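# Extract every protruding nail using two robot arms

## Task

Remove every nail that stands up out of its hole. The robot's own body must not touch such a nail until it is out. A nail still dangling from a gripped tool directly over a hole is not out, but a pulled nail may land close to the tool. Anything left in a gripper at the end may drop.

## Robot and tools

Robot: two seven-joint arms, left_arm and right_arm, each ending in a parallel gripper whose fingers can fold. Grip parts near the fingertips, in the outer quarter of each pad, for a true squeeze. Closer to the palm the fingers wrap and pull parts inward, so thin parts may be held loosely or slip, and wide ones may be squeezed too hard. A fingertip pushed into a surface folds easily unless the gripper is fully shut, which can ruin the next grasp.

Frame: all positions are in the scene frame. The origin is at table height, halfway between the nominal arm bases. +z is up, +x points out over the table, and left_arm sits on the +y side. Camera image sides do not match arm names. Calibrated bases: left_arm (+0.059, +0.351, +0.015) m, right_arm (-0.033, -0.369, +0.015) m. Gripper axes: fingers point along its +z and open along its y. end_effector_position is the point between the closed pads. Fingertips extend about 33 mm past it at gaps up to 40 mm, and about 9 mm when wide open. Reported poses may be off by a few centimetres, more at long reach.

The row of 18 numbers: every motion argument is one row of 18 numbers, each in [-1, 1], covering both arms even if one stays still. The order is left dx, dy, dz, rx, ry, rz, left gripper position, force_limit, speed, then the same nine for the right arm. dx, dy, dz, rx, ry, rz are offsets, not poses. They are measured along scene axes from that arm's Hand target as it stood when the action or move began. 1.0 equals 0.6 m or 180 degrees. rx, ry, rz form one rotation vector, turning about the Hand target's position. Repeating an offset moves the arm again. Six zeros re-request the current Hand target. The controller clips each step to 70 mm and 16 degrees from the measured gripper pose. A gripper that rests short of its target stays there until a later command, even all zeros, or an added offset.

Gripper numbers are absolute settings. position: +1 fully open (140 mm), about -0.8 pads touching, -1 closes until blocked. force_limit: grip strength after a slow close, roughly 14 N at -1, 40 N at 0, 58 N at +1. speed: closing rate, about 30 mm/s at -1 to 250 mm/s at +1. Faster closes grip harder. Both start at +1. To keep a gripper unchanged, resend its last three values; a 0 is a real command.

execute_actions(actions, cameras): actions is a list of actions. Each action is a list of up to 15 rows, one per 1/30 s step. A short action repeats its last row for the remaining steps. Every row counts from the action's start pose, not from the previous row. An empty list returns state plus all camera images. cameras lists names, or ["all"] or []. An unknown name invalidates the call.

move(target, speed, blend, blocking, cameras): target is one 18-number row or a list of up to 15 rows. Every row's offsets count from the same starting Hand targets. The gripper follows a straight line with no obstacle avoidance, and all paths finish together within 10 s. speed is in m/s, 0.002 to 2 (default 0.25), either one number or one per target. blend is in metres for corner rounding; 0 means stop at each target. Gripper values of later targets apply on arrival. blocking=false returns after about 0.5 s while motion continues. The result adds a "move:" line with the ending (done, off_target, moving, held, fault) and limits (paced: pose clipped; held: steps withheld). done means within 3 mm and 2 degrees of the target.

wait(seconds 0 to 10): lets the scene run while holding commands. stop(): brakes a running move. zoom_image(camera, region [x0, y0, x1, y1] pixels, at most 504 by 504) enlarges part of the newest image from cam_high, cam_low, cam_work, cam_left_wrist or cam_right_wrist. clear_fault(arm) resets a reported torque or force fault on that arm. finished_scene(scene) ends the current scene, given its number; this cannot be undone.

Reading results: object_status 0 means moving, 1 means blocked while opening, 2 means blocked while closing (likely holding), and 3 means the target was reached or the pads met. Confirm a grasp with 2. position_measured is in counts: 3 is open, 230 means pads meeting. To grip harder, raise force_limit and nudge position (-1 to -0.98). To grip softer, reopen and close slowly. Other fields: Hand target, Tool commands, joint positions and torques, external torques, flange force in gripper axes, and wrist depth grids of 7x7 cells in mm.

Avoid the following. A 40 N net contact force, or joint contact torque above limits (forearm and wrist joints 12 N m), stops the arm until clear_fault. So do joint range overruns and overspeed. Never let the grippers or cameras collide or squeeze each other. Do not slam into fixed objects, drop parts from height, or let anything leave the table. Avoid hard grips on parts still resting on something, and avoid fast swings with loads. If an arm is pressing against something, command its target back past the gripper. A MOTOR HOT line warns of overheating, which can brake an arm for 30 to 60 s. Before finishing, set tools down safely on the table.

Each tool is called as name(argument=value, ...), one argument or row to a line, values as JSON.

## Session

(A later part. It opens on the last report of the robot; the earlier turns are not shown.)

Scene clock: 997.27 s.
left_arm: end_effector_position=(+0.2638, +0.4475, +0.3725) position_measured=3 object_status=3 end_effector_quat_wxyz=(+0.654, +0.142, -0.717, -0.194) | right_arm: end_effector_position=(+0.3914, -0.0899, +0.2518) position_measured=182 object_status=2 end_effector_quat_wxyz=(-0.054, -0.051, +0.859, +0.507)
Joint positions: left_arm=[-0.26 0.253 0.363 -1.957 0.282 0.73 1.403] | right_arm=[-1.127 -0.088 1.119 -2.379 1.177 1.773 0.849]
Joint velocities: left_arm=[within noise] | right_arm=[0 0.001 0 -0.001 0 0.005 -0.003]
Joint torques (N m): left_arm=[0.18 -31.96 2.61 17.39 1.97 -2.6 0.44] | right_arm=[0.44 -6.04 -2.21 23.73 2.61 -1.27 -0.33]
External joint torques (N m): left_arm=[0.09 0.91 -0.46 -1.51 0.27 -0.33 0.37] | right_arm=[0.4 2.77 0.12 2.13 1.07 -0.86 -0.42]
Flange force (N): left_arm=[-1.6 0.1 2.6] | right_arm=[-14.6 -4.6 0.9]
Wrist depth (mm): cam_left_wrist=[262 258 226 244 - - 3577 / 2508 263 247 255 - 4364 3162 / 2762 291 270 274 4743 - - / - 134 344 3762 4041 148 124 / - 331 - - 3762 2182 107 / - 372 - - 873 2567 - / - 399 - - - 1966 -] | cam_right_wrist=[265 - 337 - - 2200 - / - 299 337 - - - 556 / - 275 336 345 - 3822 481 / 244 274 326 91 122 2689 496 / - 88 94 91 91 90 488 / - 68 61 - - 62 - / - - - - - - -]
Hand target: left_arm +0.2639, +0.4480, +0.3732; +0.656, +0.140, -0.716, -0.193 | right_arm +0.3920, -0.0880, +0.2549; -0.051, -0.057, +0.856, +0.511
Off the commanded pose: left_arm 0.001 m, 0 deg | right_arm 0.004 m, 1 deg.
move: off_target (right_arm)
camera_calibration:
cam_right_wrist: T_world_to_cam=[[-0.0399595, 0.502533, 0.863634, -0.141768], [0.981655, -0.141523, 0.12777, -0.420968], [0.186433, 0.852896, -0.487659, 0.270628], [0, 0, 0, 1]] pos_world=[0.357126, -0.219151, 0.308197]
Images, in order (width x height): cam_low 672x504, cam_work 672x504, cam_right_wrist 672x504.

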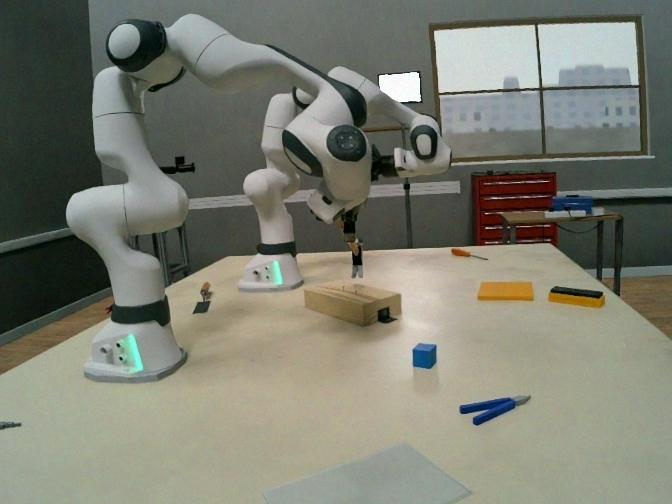

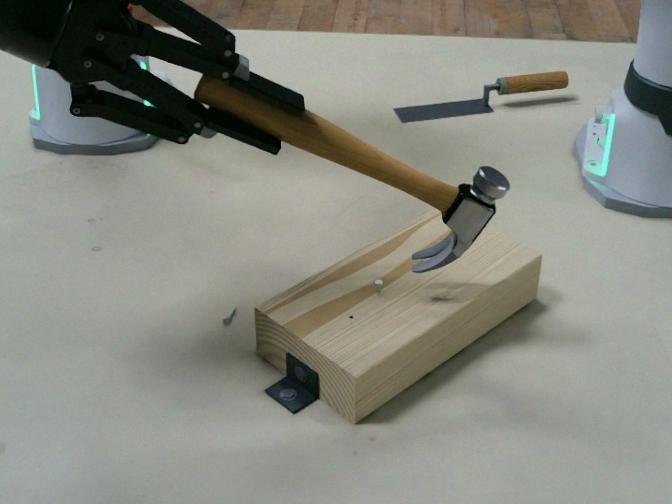

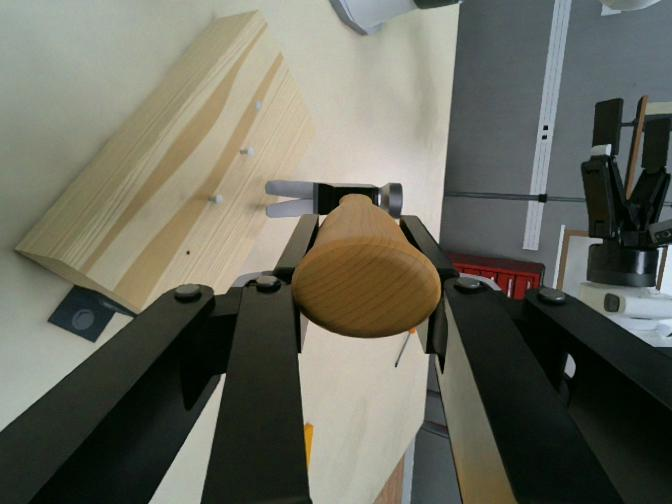

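move(
  target=[0,0,0,0,0,0,1,1,1,0,0,-0.045,0,0,0,-0.98,1,-1],
  speed=0.06,
  cameras=["cam_work","cam_right_wrist"],
)

zoom_image(
  camera="cam_right_wrist",
  region=[210, 160, 310, 235],
)

zoom_image(
  camera="cam_work",
  region=[360, 260, 440, 320],
)

Scene clock: 1016.10 s.
left_arm: end_effector_position=(+0.2638, +0.4475, +0.3725) position_measured=3 object_status=3 end_effector_quat_wxyz=(+0.654, +0.142, -0.717, -0.194) | right_arm: end_effector_position=(+0.3922, -0.0905, +0.2253) position_measured=182 object_status=2 end_effector_quat_wxyz=(-0.053, -0.051, +0.859, +0.507)
Joint positions: left_arm=[-0.26 0.253 0.363 -1.957 0.282 0.73 1.403] | right_arm=[-1.124 0.03 1.142 -2.394 1.131 1.889 0.826]
Joint velocities: left_arm=[within noise] | right_arm=[-0.001 0.001 0.002 0.001 0 0.004 -0.003]
Joint torques (N m): left_arm=[0.09 -31.98 2.55 17.38 1.97 -2.61 0.42] | right_arm=[0.63 -8.27 1.56 22.8 2.19 -1.49 -0.32]
External joint torques (N m): left_arm=[-0.04 0.85 -0.54 -1.53 0.27 -0.35 0.34] | right_arm=[0.59 2.75 0.69 1.82 0.97 -1.05 -0.41]
Flange force (N): left_arm=[-1.3 -0.1 2.9] | right_arm=[-13.6 -4.9 2.5]
Wrist depth (mm): cam_left_wrist=[263 258 227 245 - - 2537 / 2598 264 247 260 - 3073 4453 / 2321 291 271 269 - 3698 - / - 134 782 4196 - 148 131 / - 331 669 826 2797 2372 107 / - 366 555 680 880 2508 2909 / - 392 470 - - 2139 2567] | cam_right_wrist=[- - 324 - - 2829 - / - 283 303 385 - 2758 479 / - 258 311 343 3026 2689 474 / 242 245 294 90 101 3251 485 / - 88 94 92 91 89 476 / - 68 61 - - 62 - / - - - - - - -]
Hand target: left_arm +0.2639, +0.4480, +0.3732; +0.656, +0.140, -0.716, -0.193 | right_arm +0.3920, -0.0880, +0.2279; -0.051, -0.057, +0.856, +0.511
Off the commanded pose: left_arm 0.001 m, 0 deg | right_arm 0.004 m, 1 deg.
move: off_target (right_arm)
camera_calibration:
cam_right_wrist: T_world_to_cam=[[-0.0400594, 0.502438, 0.863685, -0.118602], [0.981302, -0.143073, 0.128746, -0.418827], [0.188257, 0.852693, -0.487312, 0.257205], [0, 0, 0, 1]] pos_world=[0.357824, -0.21965, 0.281696]
Images, in order (width x height): cam_work 672x504, cam_right_wrist 672x504.

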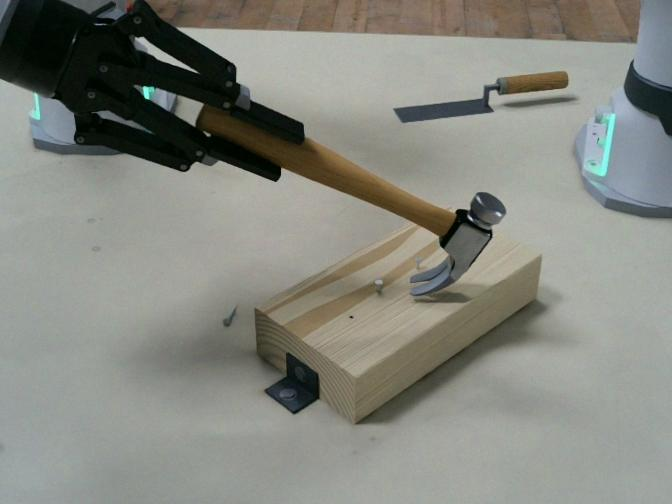

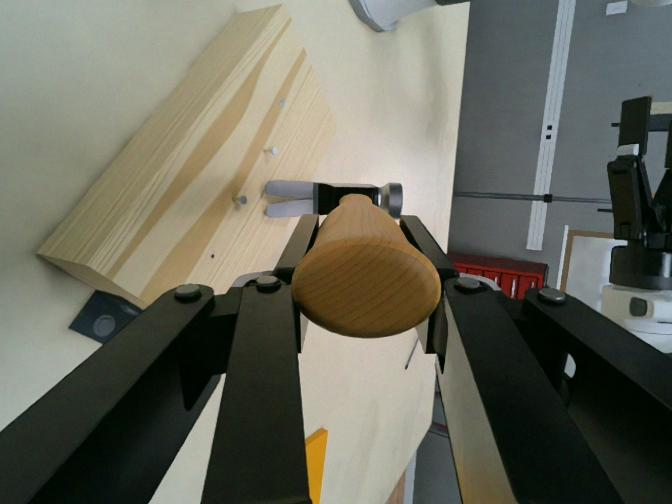

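Scaled by 5.040 from the camera's 672x504 image, which has a finer 960x720 frame.

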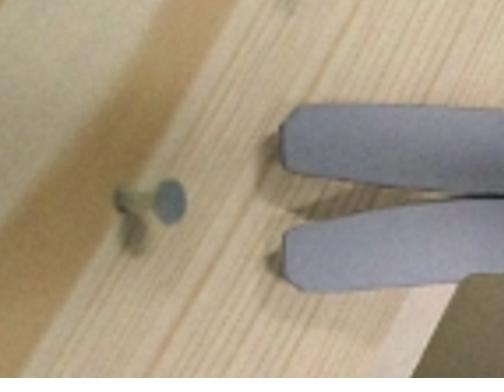

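Scaled by 6.300 from the camera's 672x504 image, which has a finer 960x720 frame.

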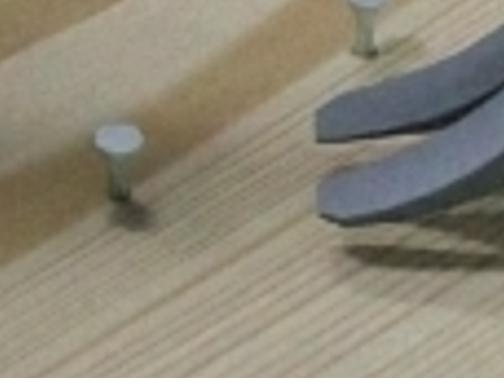

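move(
  target=[
    [0,0,0,0,0,0,1,1,1,-0.0017,0,-0.006,0,0,0,-0.98,1,-1],
    [0,0,0,0,0,0,1,1,1,-0.0017,-0.025,-0.006,0,0,0,-0.98,1,-1],
  ],
  speed=0.04,
  cameras=["cam_work","cam_right_wrist"],
)

zoom_image(
  camera="cam_right_wrist",
  region=[210, 160, 310, 235],
)

zoom_image(
  camera="cam_work",
  region=[360, 260, 440, 320],
)

Scene clock: 1029.57 s.
left_arm: end_effector_position=(+0.2638, +0.4475, +0.3725) position_measured=3 object_status=3 end_effector_quat_wxyz=(+0.654, +0.142, -0.717, -0.194) | right_arm: end_effector_position=(+0.3922, -0.1047, +0.2210) position_measured=182 object_status=2 end_effector_quat_wxyz=(-0.052, -0.051, +0.859, +0.507)
Joint positions: left_arm=[-0.26 0.253 0.363 -1.957 0.282 0.73 1.403] | right_arm=[-1.142 0.041 1.13 -2.398 1.105 1.883 0.812]
Joint velocities: left_arm=[within noise] | right_arm=[-0.002 0.001 -0.001 0.001 -0.002 -0.004 -0.004]
Joint torques (N m): left_arm=[0.1 -32 2.6 17.37 1.98 -2.61 0.44] | right_arm=[0.01 -9.9 1.44 22.54 2.13 -1.9 -0.31]
External joint torques (N m): left_arm=[0.16 0.71 -0.33 -1.47 0.29 -0.36 0.37] | right_arm=[-0.01 1.6 0.31 1.74 0.91 -1.46 -0.4]
Flange force (N): left_arm=[-1.3 0.3 3.0] | right_arm=[-4.1 0.8 -2.0]
Wrist depth (mm): cam_left_wrist=[264 260 225 244 - - - / 280 262 246 257 2098 - - / - 290 271 271 - - - / - 134 351 3698 3896 148 124 / - 334 - - 3257 2479 108 / - 368 - 604 814 2479 2909 / - 398 472 530 - 2398 2727] | cam_right_wrist=[- - 336 364 - - 2563 / - - 306 390 - 3251 2504 / - 263 306 364 2017 2984 472 / - 250 289 90 101 2625 503 / - - 94 92 91 89 482 / - 68 61 - - 62 - / - - - - - - -]
Hand target: left_arm +0.2639, +0.4480, +0.3732; +0.656, +0.140, -0.716, -0.193 | right_arm +0.3910, -0.1030, +0.2243; -0.051, -0.057, +0.856, +0.511
Off the commanded pose: left_arm 0.001 m, 0 deg | right_arm 0.004 m, 1 deg.
move: off_target (right_arm)
camera_calibration:
cam_right_wrist: T_world_to_cam=[[-0.0413198, 0.503853, 0.862801, -0.106826], [0.980898, -0.14383, 0.130969, -0.420673], [0.190086, 0.851731, -0.488285, 0.266715], [0, 0, 0, 1]] pos_world=[0.357524, -0.233851, 0.277498]
Images, in order (width x height): cam_work 672x504, cam_right_wrist 672x504.

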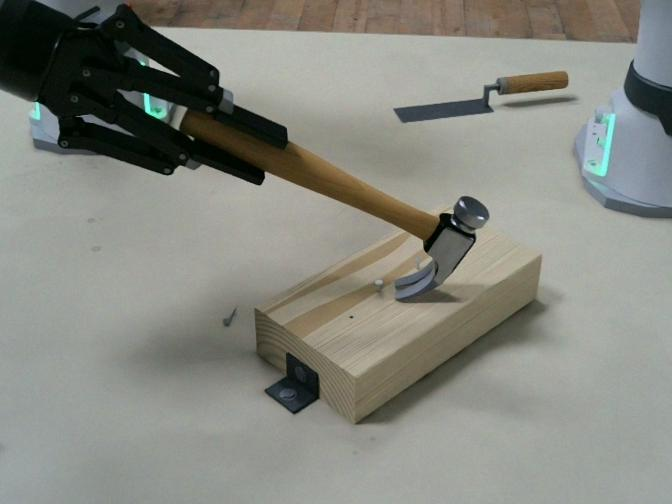

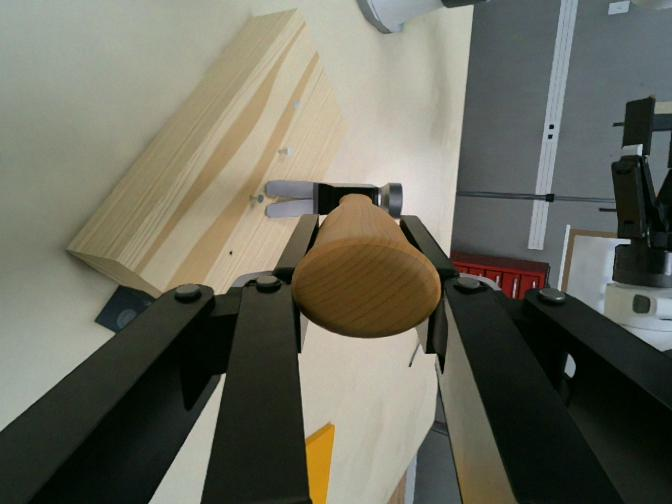

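Scaled by 5.040 from the camera's 672x504 image, which has a finer 960x720 frame.

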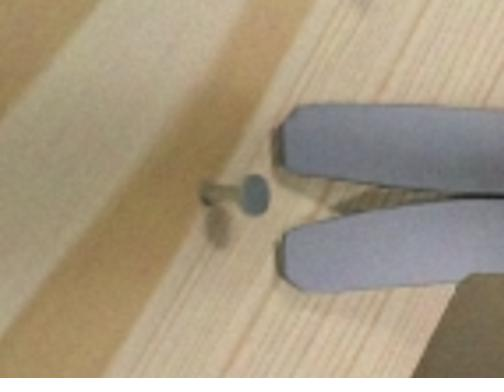

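Scaled by 6.300 from the camera's 672x504 image, which has a finer 960x720 frame.

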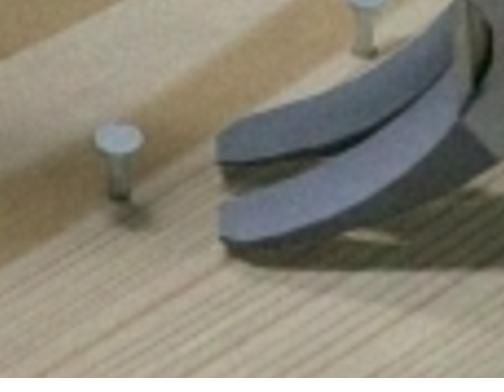

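move(
  target=[
    [0,0,0,0,0,0,1,1,1,-0.0025,0,0.001,0,0,0,-0.98,1,-1],
    [0,0,0,0,0,0,1,1,1,-0.0028,-0.02,0.001,0,0,0,-0.98,1,-1],
  ],
  speed=0.04,
  cameras=["cam_work","cam_right_wrist"],
)

zoom_image(
  camera="cam_right_wrist",
  region=[210, 160, 310, 235],
)

zoom_image(
  camera="cam_work",
  region=[360, 260, 440, 320],
)

Scene clock: 1038.03 s.
left_arm: end_effector_position=(+0.2638, +0.4475, +0.3725) position_measured=3 object_status=3 end_effector_quat_wxyz=(+0.654, +0.142, -0.717, -0.194) | right_arm: end_effector_position=(+0.3904, -0.1166, +0.2216) position_measured=182 object_status=2 end_effector_quat_wxyz=(-0.052, -0.051, +0.859, +0.507)
Joint positions: left_arm=[-0.26 0.253 0.363 -1.957 0.282 0.73 1.403] | right_arm=[-1.16 0.029 1.116 -2.401 1.093 1.855 0.801]
Joint velocities: left_arm=[within noise] | right_arm=[0.001 0.001 0 -0.001 -0.001 -0.003 -0.003]
Joint torques (N m): left_arm=[0.12 -31.96 2.57 17.34 1.97 -2.63 0.45] | right_arm=[0.14 -10.21 1.11 22.39 2.21 -2 -0.2]
External joint torques (N m): left_arm=[0.05 0.87 -0.48 -1.57 0.27 -0.37 0.37] | right_arm=[0.19 1.28 0.39 1.63 0.93 -1.55 -0.29]
Flange force (N): left_arm=[-1.5 0.0 2.9] | right_arm=[-2.2 2.4 -2.4]
Wrist depth (mm): cam_left_wrist=[264 258 226 246 2834 - - / 2479 264 247 257 2909 - - / 742 291 268 269 3828 - - / 640 134 369 3117 - 148 124 / - 331 697 823 3463 2479 108 / - 367 - - - 2452 3257 / - 398 - - - 2249 -] | cam_right_wrist=[- - 333 360 541 2944 2689 / - - 316 378 - 2723 2657 / - 275 306 345 - 2689 480 / - 259 288 91 101 2723 497 / - - 94 91 91 89 490 / - 68 61 - - 62 - / - - - - - - -]
Hand target: left_arm +0.2639, +0.4480, +0.3732; +0.656, +0.140, -0.716, -0.193 | right_arm +0.3893, -0.1150, +0.2249; -0.051, -0.057, +0.856, +0.511
Off the commanded pose: left_arm 0.001 m, 0 deg | right_arm 0.004 m, 1 deg.
move: off_target (right_arm)
camera_calibration:
cam_right_wrist: T_world_to_cam=[[-0.0411137, 0.503451, 0.863045, -0.101576], [0.980968, -0.143717, 0.130567, -0.420569], [0.189768, 0.851987, -0.487961, 0.277523], [0, 0, 0, 1]] pos_world=[0.355724, -0.24575, 0.277997]
Images, in order (width x height): cam_work 672x504, cam_right_wrist 672x504.

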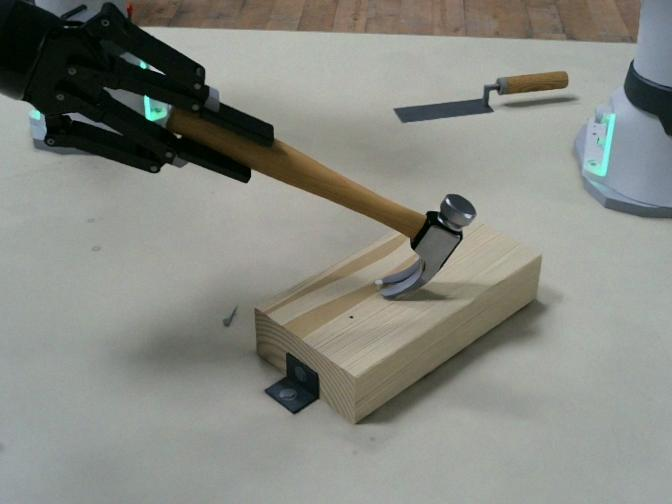

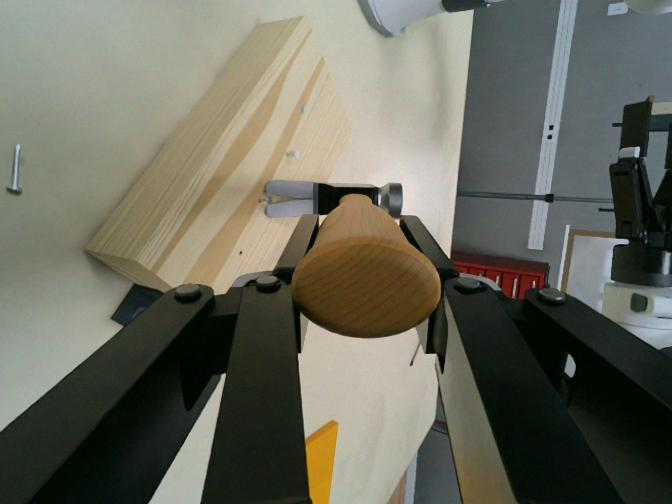

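Scaled by 5.040 from the camera's 672x504 image, which has a finer 960x720 frame.

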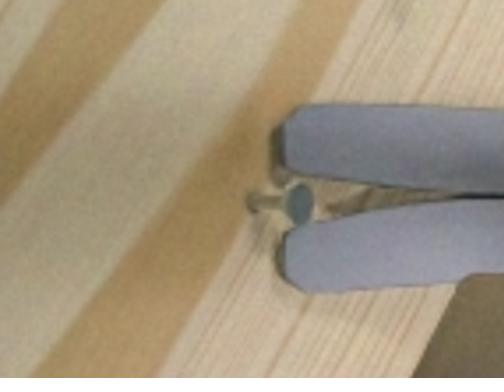

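Scaled by 6.300 from the camera's 672x504 image, which has a finer 960x720 frame.

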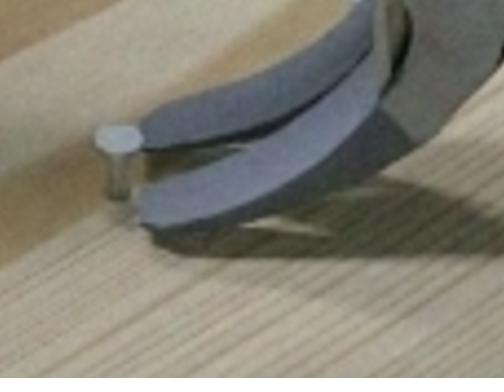

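move(
  target=[0,0,0,0,0,0,1,1,1,0,-0.015,0,0,0,0,-0.98,1,-1],
  speed=0.04,
  cameras=["cam_work","cam_right_wrist"],
)

Scene clock: 1090.07 s.
left_arm: end_effector_position=(+0.2638, +0.4475, +0.3725) position_measured=3 object_status=3 end_effector_quat_wxyz=(+0.654, +0.142, -0.717, -0.194) | right_arm: end_effector_position=(+0.3898, -0.1255, +0.2211) position_measured=182 object_status=2 end_effector_quat_wxyz=(-0.053, -0.051, +0.859, +0.506)
Joint positions: left_arm=[-0.26 0.253 0.363 -1.957 0.282 0.73 1.403] | right_arm=[-1.171 0.029 1.107 -2.4 1.078 1.842 0.796]
Joint velocities: left_arm=[within noise] | right_arm=[0 0.001 0.001 0 -0.003 -0.004 -0.003]
Joint torques (N m): left_arm=[0.12 -32.01 2.59 17.35 1.97 -2.62 0.42] | right_arm=[0.01 -9.85 0.97 22.6 2.31 -1.94 -0.32]
External joint torques (N m): left_arm=[0.03 0.81 -0.47 -1.53 0.26 -0.35 0.35] | right_arm=[0.06 1.84 0.24 1.86 1.01 -1.48 -0.41]
Flange force (N): left_arm=[-1.4 0.0 2.9] | right_arm=[-5.7 0.0 -2.0]
Wrist depth (mm): cam_left_wrist=[264 261 225 238 3967 - - / 2694 263 247 258 - - 3519 / 2398 291 270 269 2479 - 3209 / - 135 370 3357 3698 148 124 / - 331 - - 3519 2479 107 / - 370 521 622 - 2508 - / - 403 471 - - 2226 -] | cam_right_wrist=[- - 360 359 582 - - / - - 322 383 - - 472 / - 279 304 350 - - 495 / - 266 289 91 101 3571 515 / - - 94 92 91 89 502 / - 68 61 - - 62 - / - - - - - - -]
Hand target: left_arm +0.2639, +0.4480, +0.3732; +0.656, +0.140, -0.716, -0.193 | right_arm +0.3893, -0.1240, +0.2249; -0.051, -0.057, +0.856, +0.511
Off the commanded pose: left_arm 0.001 m, 0 deg | right_arm 0.004 m, 1 deg.
move: off_target (right_arm)
camera_calibration:
cam_right_wrist: T_world_to_cam=[[-0.0406364, 0.504098, 0.86269, -0.0968141], [0.981106, -0.143322, 0.129962, -0.421085], [0.189156, 0.851671, -0.48875, 0.285327], [0, 0, 0, 1]] pos_world=[0.355224, -0.254551, 0.277699]
Images, in order (width x height): cam_work 672x504, cam_right_wrist 672x504.

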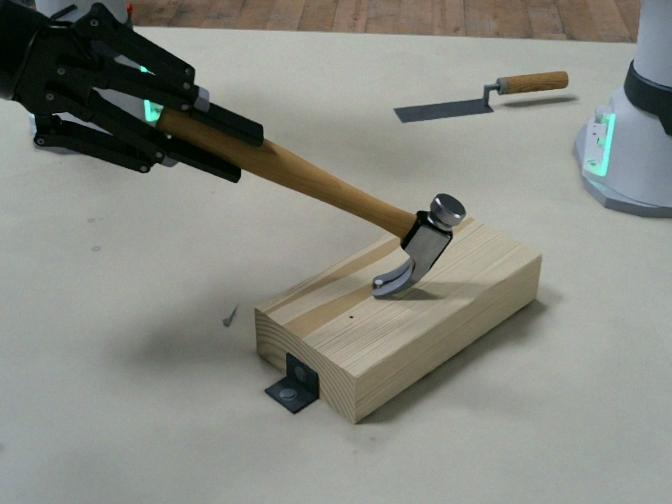

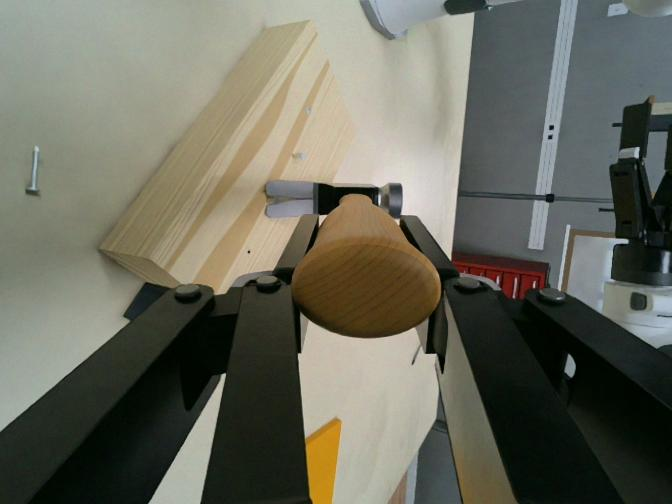

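zoom_image(
  camera="cam_work",
  region=[350, 250, 450, 325],
)

zoom_image(
  camera="cam_right_wrist",
  region=[230, 160, 330, 235],
)

Scaled by 5.040 from the camera's 672x504 image, which has a finer 960x720 frame.

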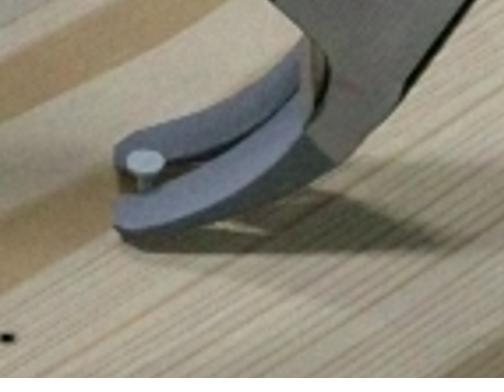

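Scaled by 5.040 from the camera's 672x504 image, which has a finer 960x720 frame.

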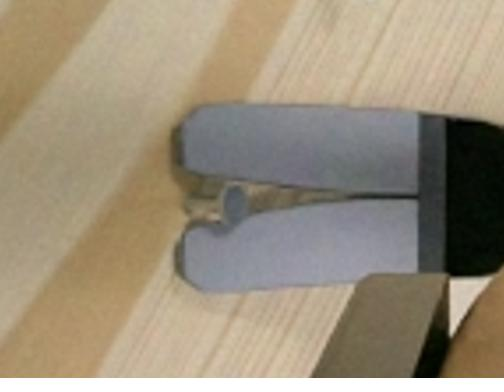

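move(
  target=[0,0,0,0,0,0,1,1,1,0,-0.015,0,0,0,0,-0.98,1,-1],
  speed=0.04,
  cameras=["cam_work","cam_right_wrist"],
)

zoom_image(
  camera="cam_work",
  region=[350, 250, 450, 325],
)

zoom_image(
  camera="cam_right_wrist",
  region=[230, 160, 330, 235],
)

Scene clock: 1101.00 s.
left_arm: end_effector_position=(+0.2638, +0.4475, +0.3725) position_measured=3 object_status=3 end_effector_quat_wxyz=(+0.654, +0.142, -0.717, -0.194) | right_arm: end_effector_position=(+0.3885, -0.1317, +0.2208) position_measured=182 object_status=2 end_effector_quat_wxyz=(-0.053, -0.054, +0.859, +0.506)
Joint positions: left_arm=[-0.26 0.253 0.363 -1.957 0.282 0.73 1.403] | right_arm=[-1.179 0.029 1.1 -2.399 1.064 1.831 0.79]
Joint velocities: left_arm=[within noise] | right_arm=[0 0.001 0 0.001 -0.004 -0.003 -0.008]
Joint torques (N m): left_arm=[0.15 -31.97 2.6 17.42 1.98 -2.61 0.43] | right_arm=[-2.22 -9.71 -1.1 23.36 1.85 -2.36 -0.27]
External joint torques (N m): left_arm=[0.2 0.7 -0.33 -1.43 0.29 -0.36 0.36] | right_arm=[-2.29 2.21 -1.95 2.61 0.52 -1.89 -0.36]
Flange force (N): left_arm=[-1.3 0.4 2.9] | right_arm=[-6.8 -2.0 -9.4]
Wrist depth (mm): cam_left_wrist=[264 259 226 244 2834 - 3209 / 287 264 247 259 3463 3637 2694 / 2204 292 270 270 - - - / 615 134 367 3463 - 148 131 / - 332 611 965 3209 2372 108 / - 369 618 - 793 2321 - / - 395 - - 559 - -] | cam_right_wrist=[- - 349 363 547 2905 2318 / - - 325 388 - 2944 2448 / - 295 305 398 733 3251 509 / - 270 288 90 91 - 521 / - - 94 91 91 90 482 / - 71 62 - - 62 - / - - - - - - -]
Hand target: left_arm +0.2639, +0.4480, +0.3732; +0.656, +0.140, -0.716, -0.193 | right_arm +0.3893, -0.1330, +0.2249; -0.051, -0.057, +0.856, +0.511
Off the commanded pose: left_arm 0.001 m, 0 deg | right_arm 0.004 m, 1 deg.
move: off_target (right_arm)
camera_calibration:
cam_right_wrist: T_world_to_cam=[[-0.0445243, 0.505025, 0.861956, -0.0916687], [0.9817, -0.137794, 0.131444, -0.420468], [0.185155, 0.852035, -0.489647, 0.292492], [0, 0, 0, 1]] pos_world=[0.354536, -0.260857, 0.277501]
Images, in order (width x height): cam_work 672x504, cam_right_wrist 672x504.

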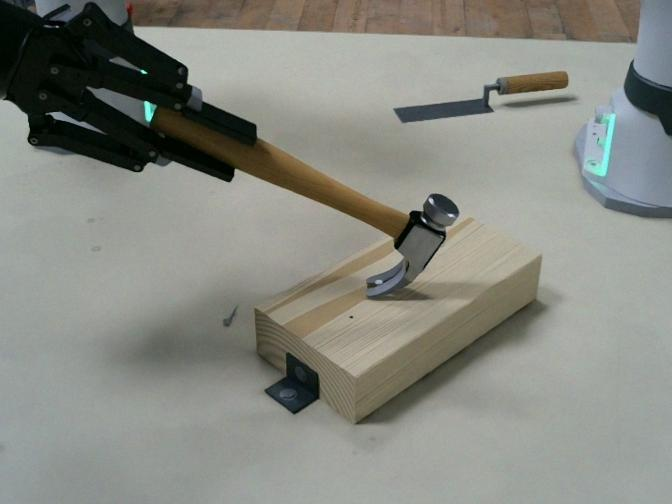

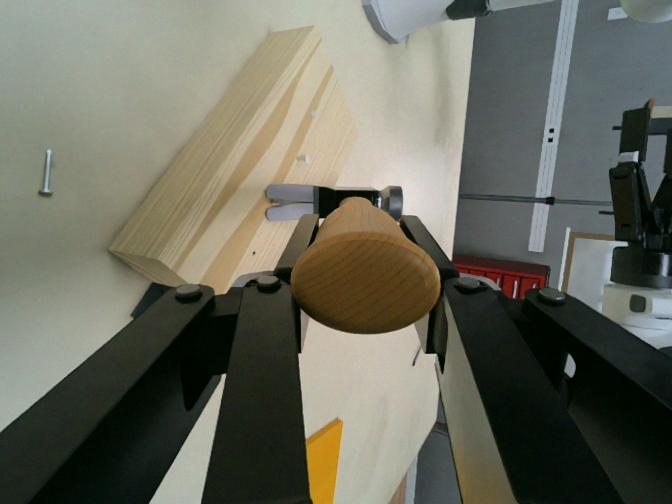

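Scaled by 5.040 from the camera's 672x504 image, which has a finer 960x720 frame.

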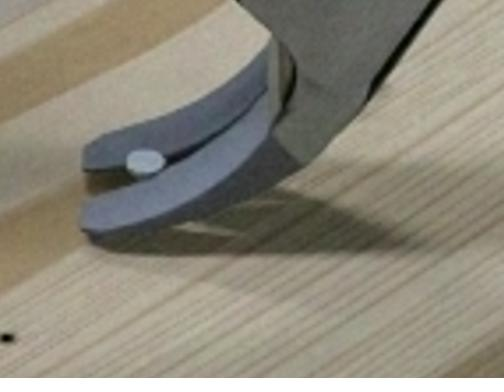

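Scaled by 5.040 from the camera's 672x504 image, which has a finer 960x720 frame.

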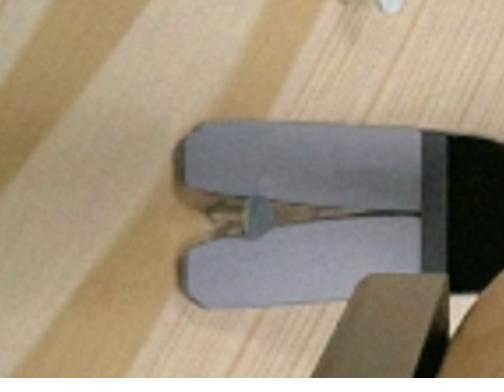

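move(
  target=[0,0,0,0,0,0,1,1,1,0,-0.0083,0,0,0,0,-0.98,1,-1],
  speed=0.03,
  cameras=["cam_work"],
)

zoom_image(
  camera="cam_work",
  region=[350, 250, 450, 325],
)

Scene clock: 1107.30 s.
left_arm: end_effector_position=(+0.2638, +0.4475, +0.3725) position_measured=3 object_status=3 end_effector_quat_wxyz=(+0.654, +0.142, -0.717, -0.194) | right_arm: end_effector_position=(+0.3860, -0.1325, +0.2205) position_measured=182 object_status=2 end_effector_quat_wxyz=(-0.055, -0.058, +0.859, +0.506)
Joint positions: left_arm=[-0.26 0.253 0.363 -1.957 0.282 0.73 1.403] | right_arm=[-1.181 0.032 1.1 -2.399 1.056 1.826 0.785]
Joint velocities: left_arm=[within noise] | right_arm=[0 0 0 0 -0.003 -0.002 -0.004]
Joint torques (N m): left_arm=[0.1 -32.02 2.62 17.4 1.98 -2.63 0.46] | right_arm=[-5.07 -10.57 -3.59 24.9 1.45 -2.35 -0.08]
External joint torques (N m): left_arm=[-0.1 0.79 -0.54 -1.5 0.26 -0.37 0.38] | right_arm=[-5.07 1.31 -4.45 4.29 0.12 -1.86 -0.17]
Flange force (N): left_arm=[-1.2 -0.1 2.8] | right_arm=[-4.6 0.1 -18.4]
Wrist depth (mm): cam_left_wrist=[264 256 226 247 3209 - 2661 / 2479 263 248 257 - 3162 5595 / 2204 293 272 269 - - - / - 134 793 2797 - 149 125 / - 331 688 - 2909 2273 108 / - 373 - 649 - 2424 3519 / - 396 455 533 616 2160 2762] | cam_right_wrist=[- - - - 553 2394 - / - - 333 386 - - 3068 / - 288 308 361 775 2318 557 / - 267 287 90 105 2476 535 / - - 94 91 91 90 513 / - 71 62 - - 62 - / - - - - - - -]
Hand target: left_arm +0.2639, +0.4480, +0.3732; +0.656, +0.140, -0.716, -0.193 | right_arm +0.3893, -0.1380, +0.2249; -0.051, -0.057, +0.856, +0.511
Off the commanded pose: left_arm 0.001 m, 0 deg | right_arm 0.008 m, 1 deg.
move: off_target (right_arm)
Images, in order (width x height): cam_work 672x504.

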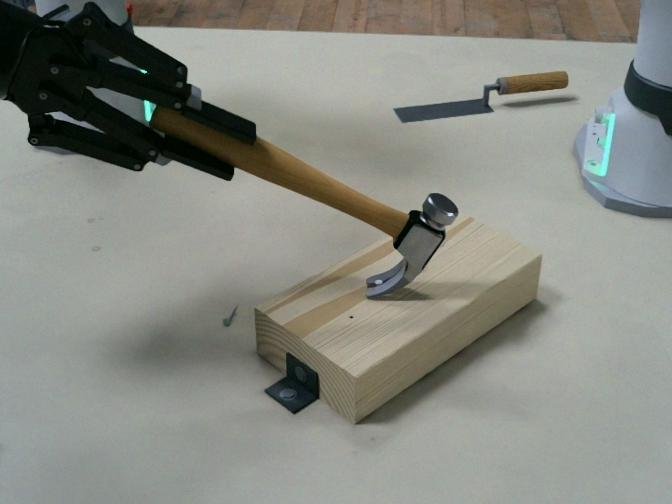

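Scaled by 5.040 from the camera's 672x504 image, which has a finer 960x720 frame.

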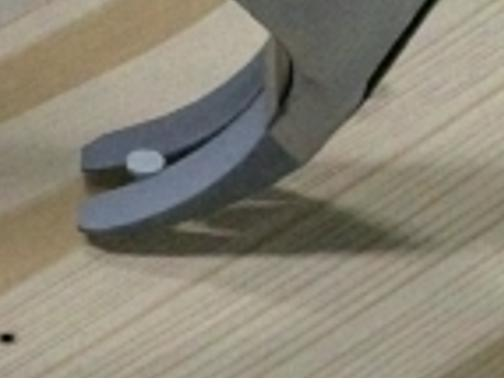

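move(
  target=[0,0,0,0,0,0,1,1,1,0,0.0417,0.0287,-0.0444,0,0,-0.98,1,-1],
  speed=0.04,
  cameras=["cam_work","cam_low"],
)

zoom_image(
  camera="cam_work",
  region=[350, 250, 450, 325],
)

zoom_image(
  camera="cam_low",
  region=[280, 170, 440, 340],
)

Scene clock: 1119.10 s.
left_arm: end_effector_position=(+0.2638, +0.4475, +0.3725) position_measured=3 object_status=3 end_effector_quat_wxyz=(+0.654, +0.142, -0.717, -0.194) | right_arm: end_effector_position=(+0.3877, -0.1147, +0.2376) position_measured=182 object_status=2 end_effector_quat_wxyz=(-0.055, -0.057, +0.892, +0.446)
Joint positions: left_arm=[-0.26 0.253 0.363 -1.957 0.282 0.73 1.403] | right_arm=[-1.139 -0.191 1.115 -2.378 1.113 1.766 0.881]
Joint velocities: left_arm=[within noise] | right_arm=[0 -0.001 0 0 0 0 0.005]
Joint torques (N m): left_arm=[0.11 -31.96 2.59 17.43 1.98 -2.6 0.43] | right_arm=[0.06 -5.41 -6.36 24.37 3.64 -1.1 0.27]
External joint torques (N m): left_arm=[-0.02 0.75 -0.5 -1.41 0.28 -0.35 0.35] | right_arm=[-0.01 1.17 -1.32 2.53 2.07 -1.15 0.19]
Flange force (N): left_arm=[-1.2 0.0 2.7] | right_arm=[0.3 5.9 -4.3]
Wrist depth (mm): cam_left_wrist=[263 259 226 245 - - - / 283 263 249 258 - - - / - 289 271 273 2949 - - / - 135 343 3519 - 147 124 / - 335 704 905 3409 2424 108 / - 369 - - 2508 2629 2727 / - 395 - - 623 2273 2727] | cam_right_wrist=[- - - 372 547 2593 3026 / - - 332 377 - - 3961 / - - 311 359 - 2625 2533 / - 283 296 90 90 2984 2905 / - - 94 91 91 90 499 / - 71 62 - - 62 - / - - - - - - -]
Hand target: left_arm +0.2639, +0.4480, +0.3732; +0.656, +0.140, -0.716, -0.193 | right_arm +0.3893, -0.1130, +0.2422; -0.055, -0.053, +0.890, +0.450
Off the commanded pose: left_arm 0.001 m, 0 deg | right_arm 0.005 m, 1 deg.
move: off_target (right_arm)
Images, in order (width x height): cam_low 672x504, cam_work 672x504.

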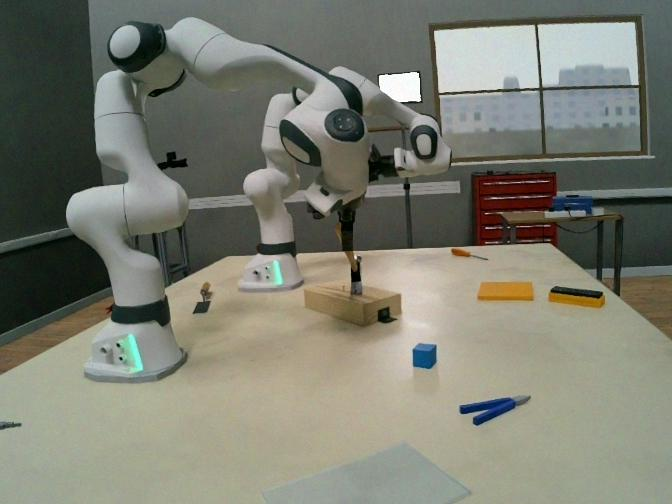

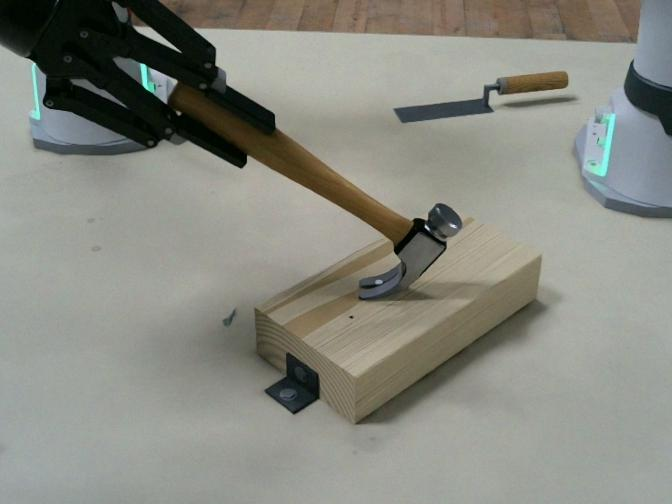

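Scaled by 5.040 from the camera's 672x504 image, which has a finer 960x720 frame.

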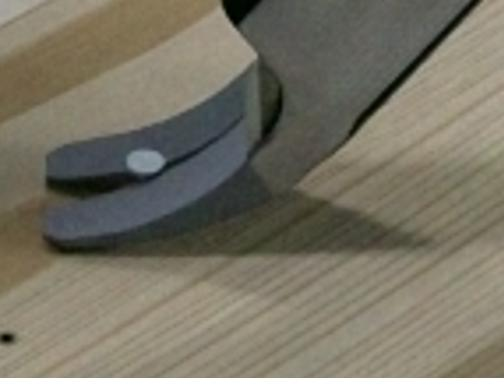

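Scaled by 2.965 from the camera's 672x504 image, which has a finer 960x720 frame.

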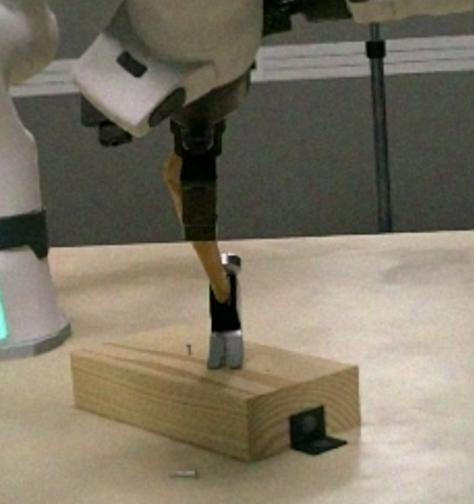

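move(
  target=[0,0,0,0,0,0,1,1,1,0.01,0.0373,0.0248,-0.0444,0,0,-0.98,1,-1],
  speed=0.04,
  cameras=["cam_work","cam_right_wrist"],
)

zoom_image(
  camera="cam_work",
  region=[350, 250, 450, 325],
)

zoom_image(
  camera="cam_right_wrist",
  region=[230, 160, 330, 235],
)

Scene clock: 1127.87 s.
left_arm: end_effector_position=(+0.2638, +0.4475, +0.3725) position_measured=3 object_status=3 end_effector_quat_wxyz=(+0.654, +0.142, -0.717, -0.194) | right_arm: end_effector_position=(+0.3915, -0.0903, +0.2539) position_measured=182 object_status=2 end_effector_quat_wxyz=(-0.062, -0.053, +0.919, +0.386)
Joint positions: left_arm=[-0.26 0.253 0.363 -1.957 0.282 0.73 1.403] | right_arm=[-1.097 -0.318 1.141 -2.315 1.105 1.748 1.027]
Joint velocities: left_arm=[within noise] | right_arm=[0 0 0.001 0 0.001 -0.001 0.005]
Joint torques (N m): left_arm=[0.1 -31.99 2.68 17.43 1.99 -2.62 0.4] | right_arm=[-0.58 -1.88 -9.44 25.07 3 0.63 0.11]
External joint torques (N m): left_arm=[0.17 0.73 -0.23 -1.43 0.31 -0.37 0.32] | right_arm=[-0.55 0.93 -0.69 2.77 1.34 0.03 0.04]
Flange force (N): left_arm=[-1.3 0.4 2.8] | right_arm=[-8.0 2.0 -2.1]
Wrist depth (mm): cam_left_wrist=[264 258 226 245 - 2871 - / 286 264 247 260 2629 3577 3409 / - 292 271 271 4041 - 3896 / - 135 799 3519 3409 148 131 / - 332 561 - 3519 2424 108 / - 366 - - - 2479 3209 / - 398 457 551 565 2273 2629] | cam_right_wrist=[- - - 352 - 707 - / - - 336 372 - - - / - 324 317 361 - - - / - 290 306 91 94 - 2318 / - - 95 92 91 89 2342 / - 71 61 - - 62 - / - - - - - - -]
Hand target: left_arm +0.2639, +0.4480, +0.3732; +0.656, +0.140, -0.716, -0.193 | right_arm +0.3953, -0.0906, +0.2570; -0.059, -0.049, +0.919, +0.387
Off the commanded pose: left_arm 0.001 m, 0 deg | right_arm 0.005 m, 1 deg.
move: off_target (right_arm)
camera_calibration:
cam_right_wrist: T_world_to_cam=[[-0.0574852, 0.714086, 0.697694, -0.0752126], [0.982552, -0.0833504, 0.166264, -0.426369], [0.17688, 0.695078, -0.696835, 0.314544], [0, 0, 0, 1]] pos_world=[0.35897, -0.200463, 0.342551]
Images, in order (width x height): cam_work 672x504, cam_right_wrist 672x504.

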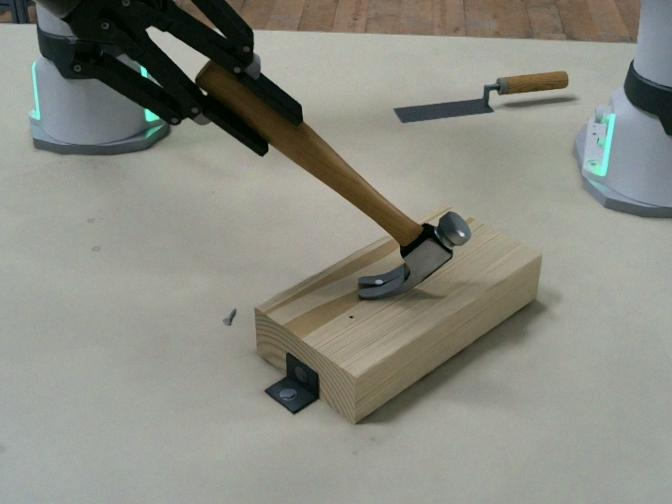

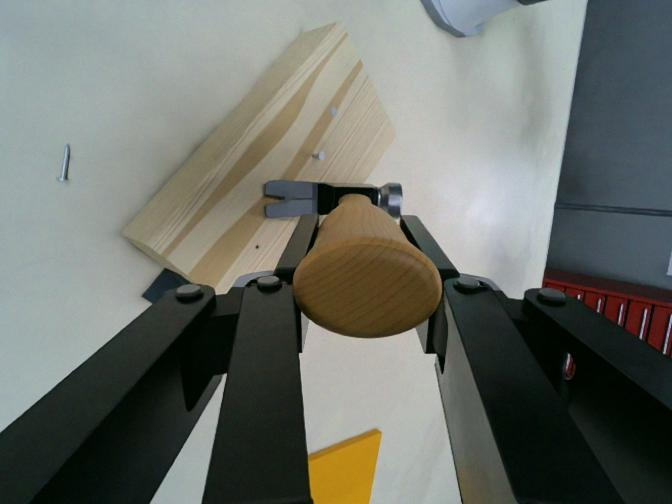

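Scaled by 5.040 from the camera's 672x504 image, which has a finer 960x720 frame.

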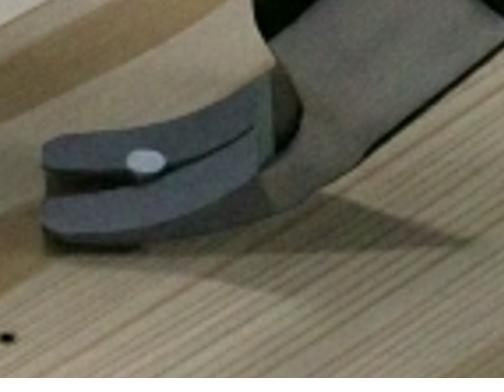

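Scaled by 5.040 from the camera's 672x504 image, which has a finer 960x720 frame.

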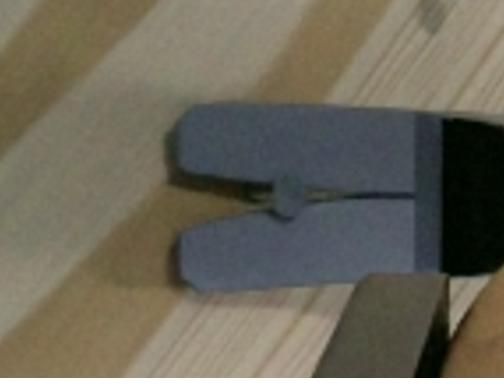

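move(
  target=[
    [0,0,0,0,0,0,1,1,1,0.0,0.0392,0.0167,-0.0417,0,0,-0.98,1,-1],
    [0,0,0,0,0,0,1,1,1,0.0,0.08,0.0295,-0.0833,0,0,-0.98,1,-1],
  ],
  speed=0.04,
  blend=0.01,
  cameras=["cam_work","cam_low"],
)

zoom_image(
  camera="cam_work",
  region=[350, 230, 450, 305],
)

zoom_image(
  camera="cam_low",
  region=[280, 170, 440, 340],
)

Scene clock: 1139.83 s.
left_arm: end_effector_position=(+0.2638, +0.4475, +0.3725) position_measured=3 object_status=3 end_effector_quat_wxyz=(+0.654, +0.142, -0.717, -0.194) | right_arm: end_effector_position=(+0.3907, -0.0398, +0.2739) position_measured=182 object_status=2 end_effector_quat_wxyz=(-0.069, -0.048, +0.960, +0.266)
Joint positions: left_arm=[-0.26 0.253 0.363 -1.957 0.282 0.73 1.403] | right_arm=[-1.109 -0.527 1.261 -2.155 1.058 1.693 1.287]
Joint velocities: left_arm=[within noise] | right_arm=[0 0 -0.001 0 0 0 0.006]
Joint torques (N m): left_arm=[0.17 -31.99 2.58 17.33 1.96 -2.62 0.43] | right_arm=[-1.81 6.67 -15.69 22.08 1.61 2.75 0.17]
External joint torques (N m): left_arm=[0.08 0.95 -0.49 -1.6 0.26 -0.36 0.35] | right_arm=[-1.89 -0.1 -0.45 0.49 -0.08 1.3 0.11]
Flange force (N): left_arm=[-1.6 -0.1 2.8] | right_arm=[-9.9 -0.9 1.3]
Wrist depth (mm): cam_left_wrist=[262 258 225 240 - 2727 - / 281 262 248 258 4453 3030 4849 / - 293 269 268 3519 3577 4546 / - 134 776 4364 - 148 124 / - 330 711 782 2949 2424 107 / - 370 - 720 785 2372 - / - 405 - - 606 1948 -] | cam_right_wrist=[- - - 351 - - - / - - 327 353 389 - - / - - 324 350 - - - / - 312 321 90 101 - - / - - 95 92 91 89 2421 / - 71 61 - - 62 - / - - - - - - -]
Hand target: left_arm +0.2639, +0.4480, +0.3732; +0.656, +0.140, -0.716, -0.193 | right_arm +0.3953, -0.0426, +0.2747; -0.065, -0.041, +0.961, +0.264
Off the commanded pose: left_arm 0.001 m, 0 deg | right_arm 0.005 m, 1 deg.
move: off_target (right_arm)
Images, in order (width x height): cam_low 672x504, cam_work 672x504.

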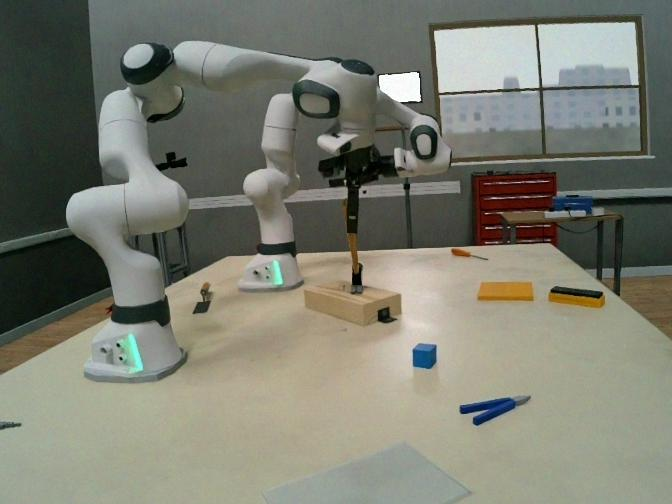

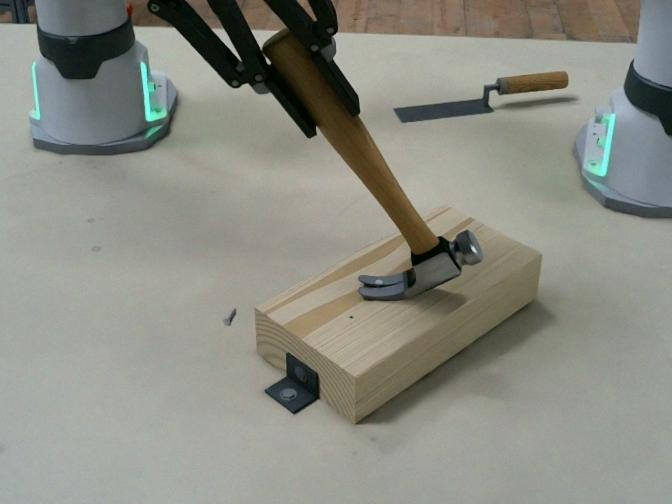

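Scaled by 5.040 from the camera's 672x504 image, which has a finer 960x720 frame.

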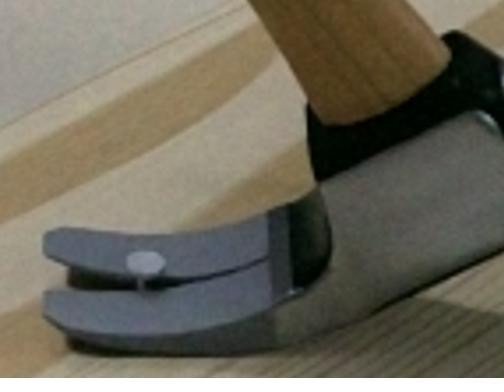

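Scaled by 2.965 from the camera's 672x504 image, which has a finer 960x720 frame.

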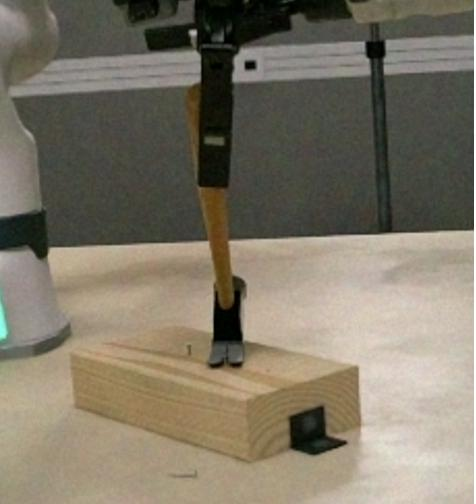

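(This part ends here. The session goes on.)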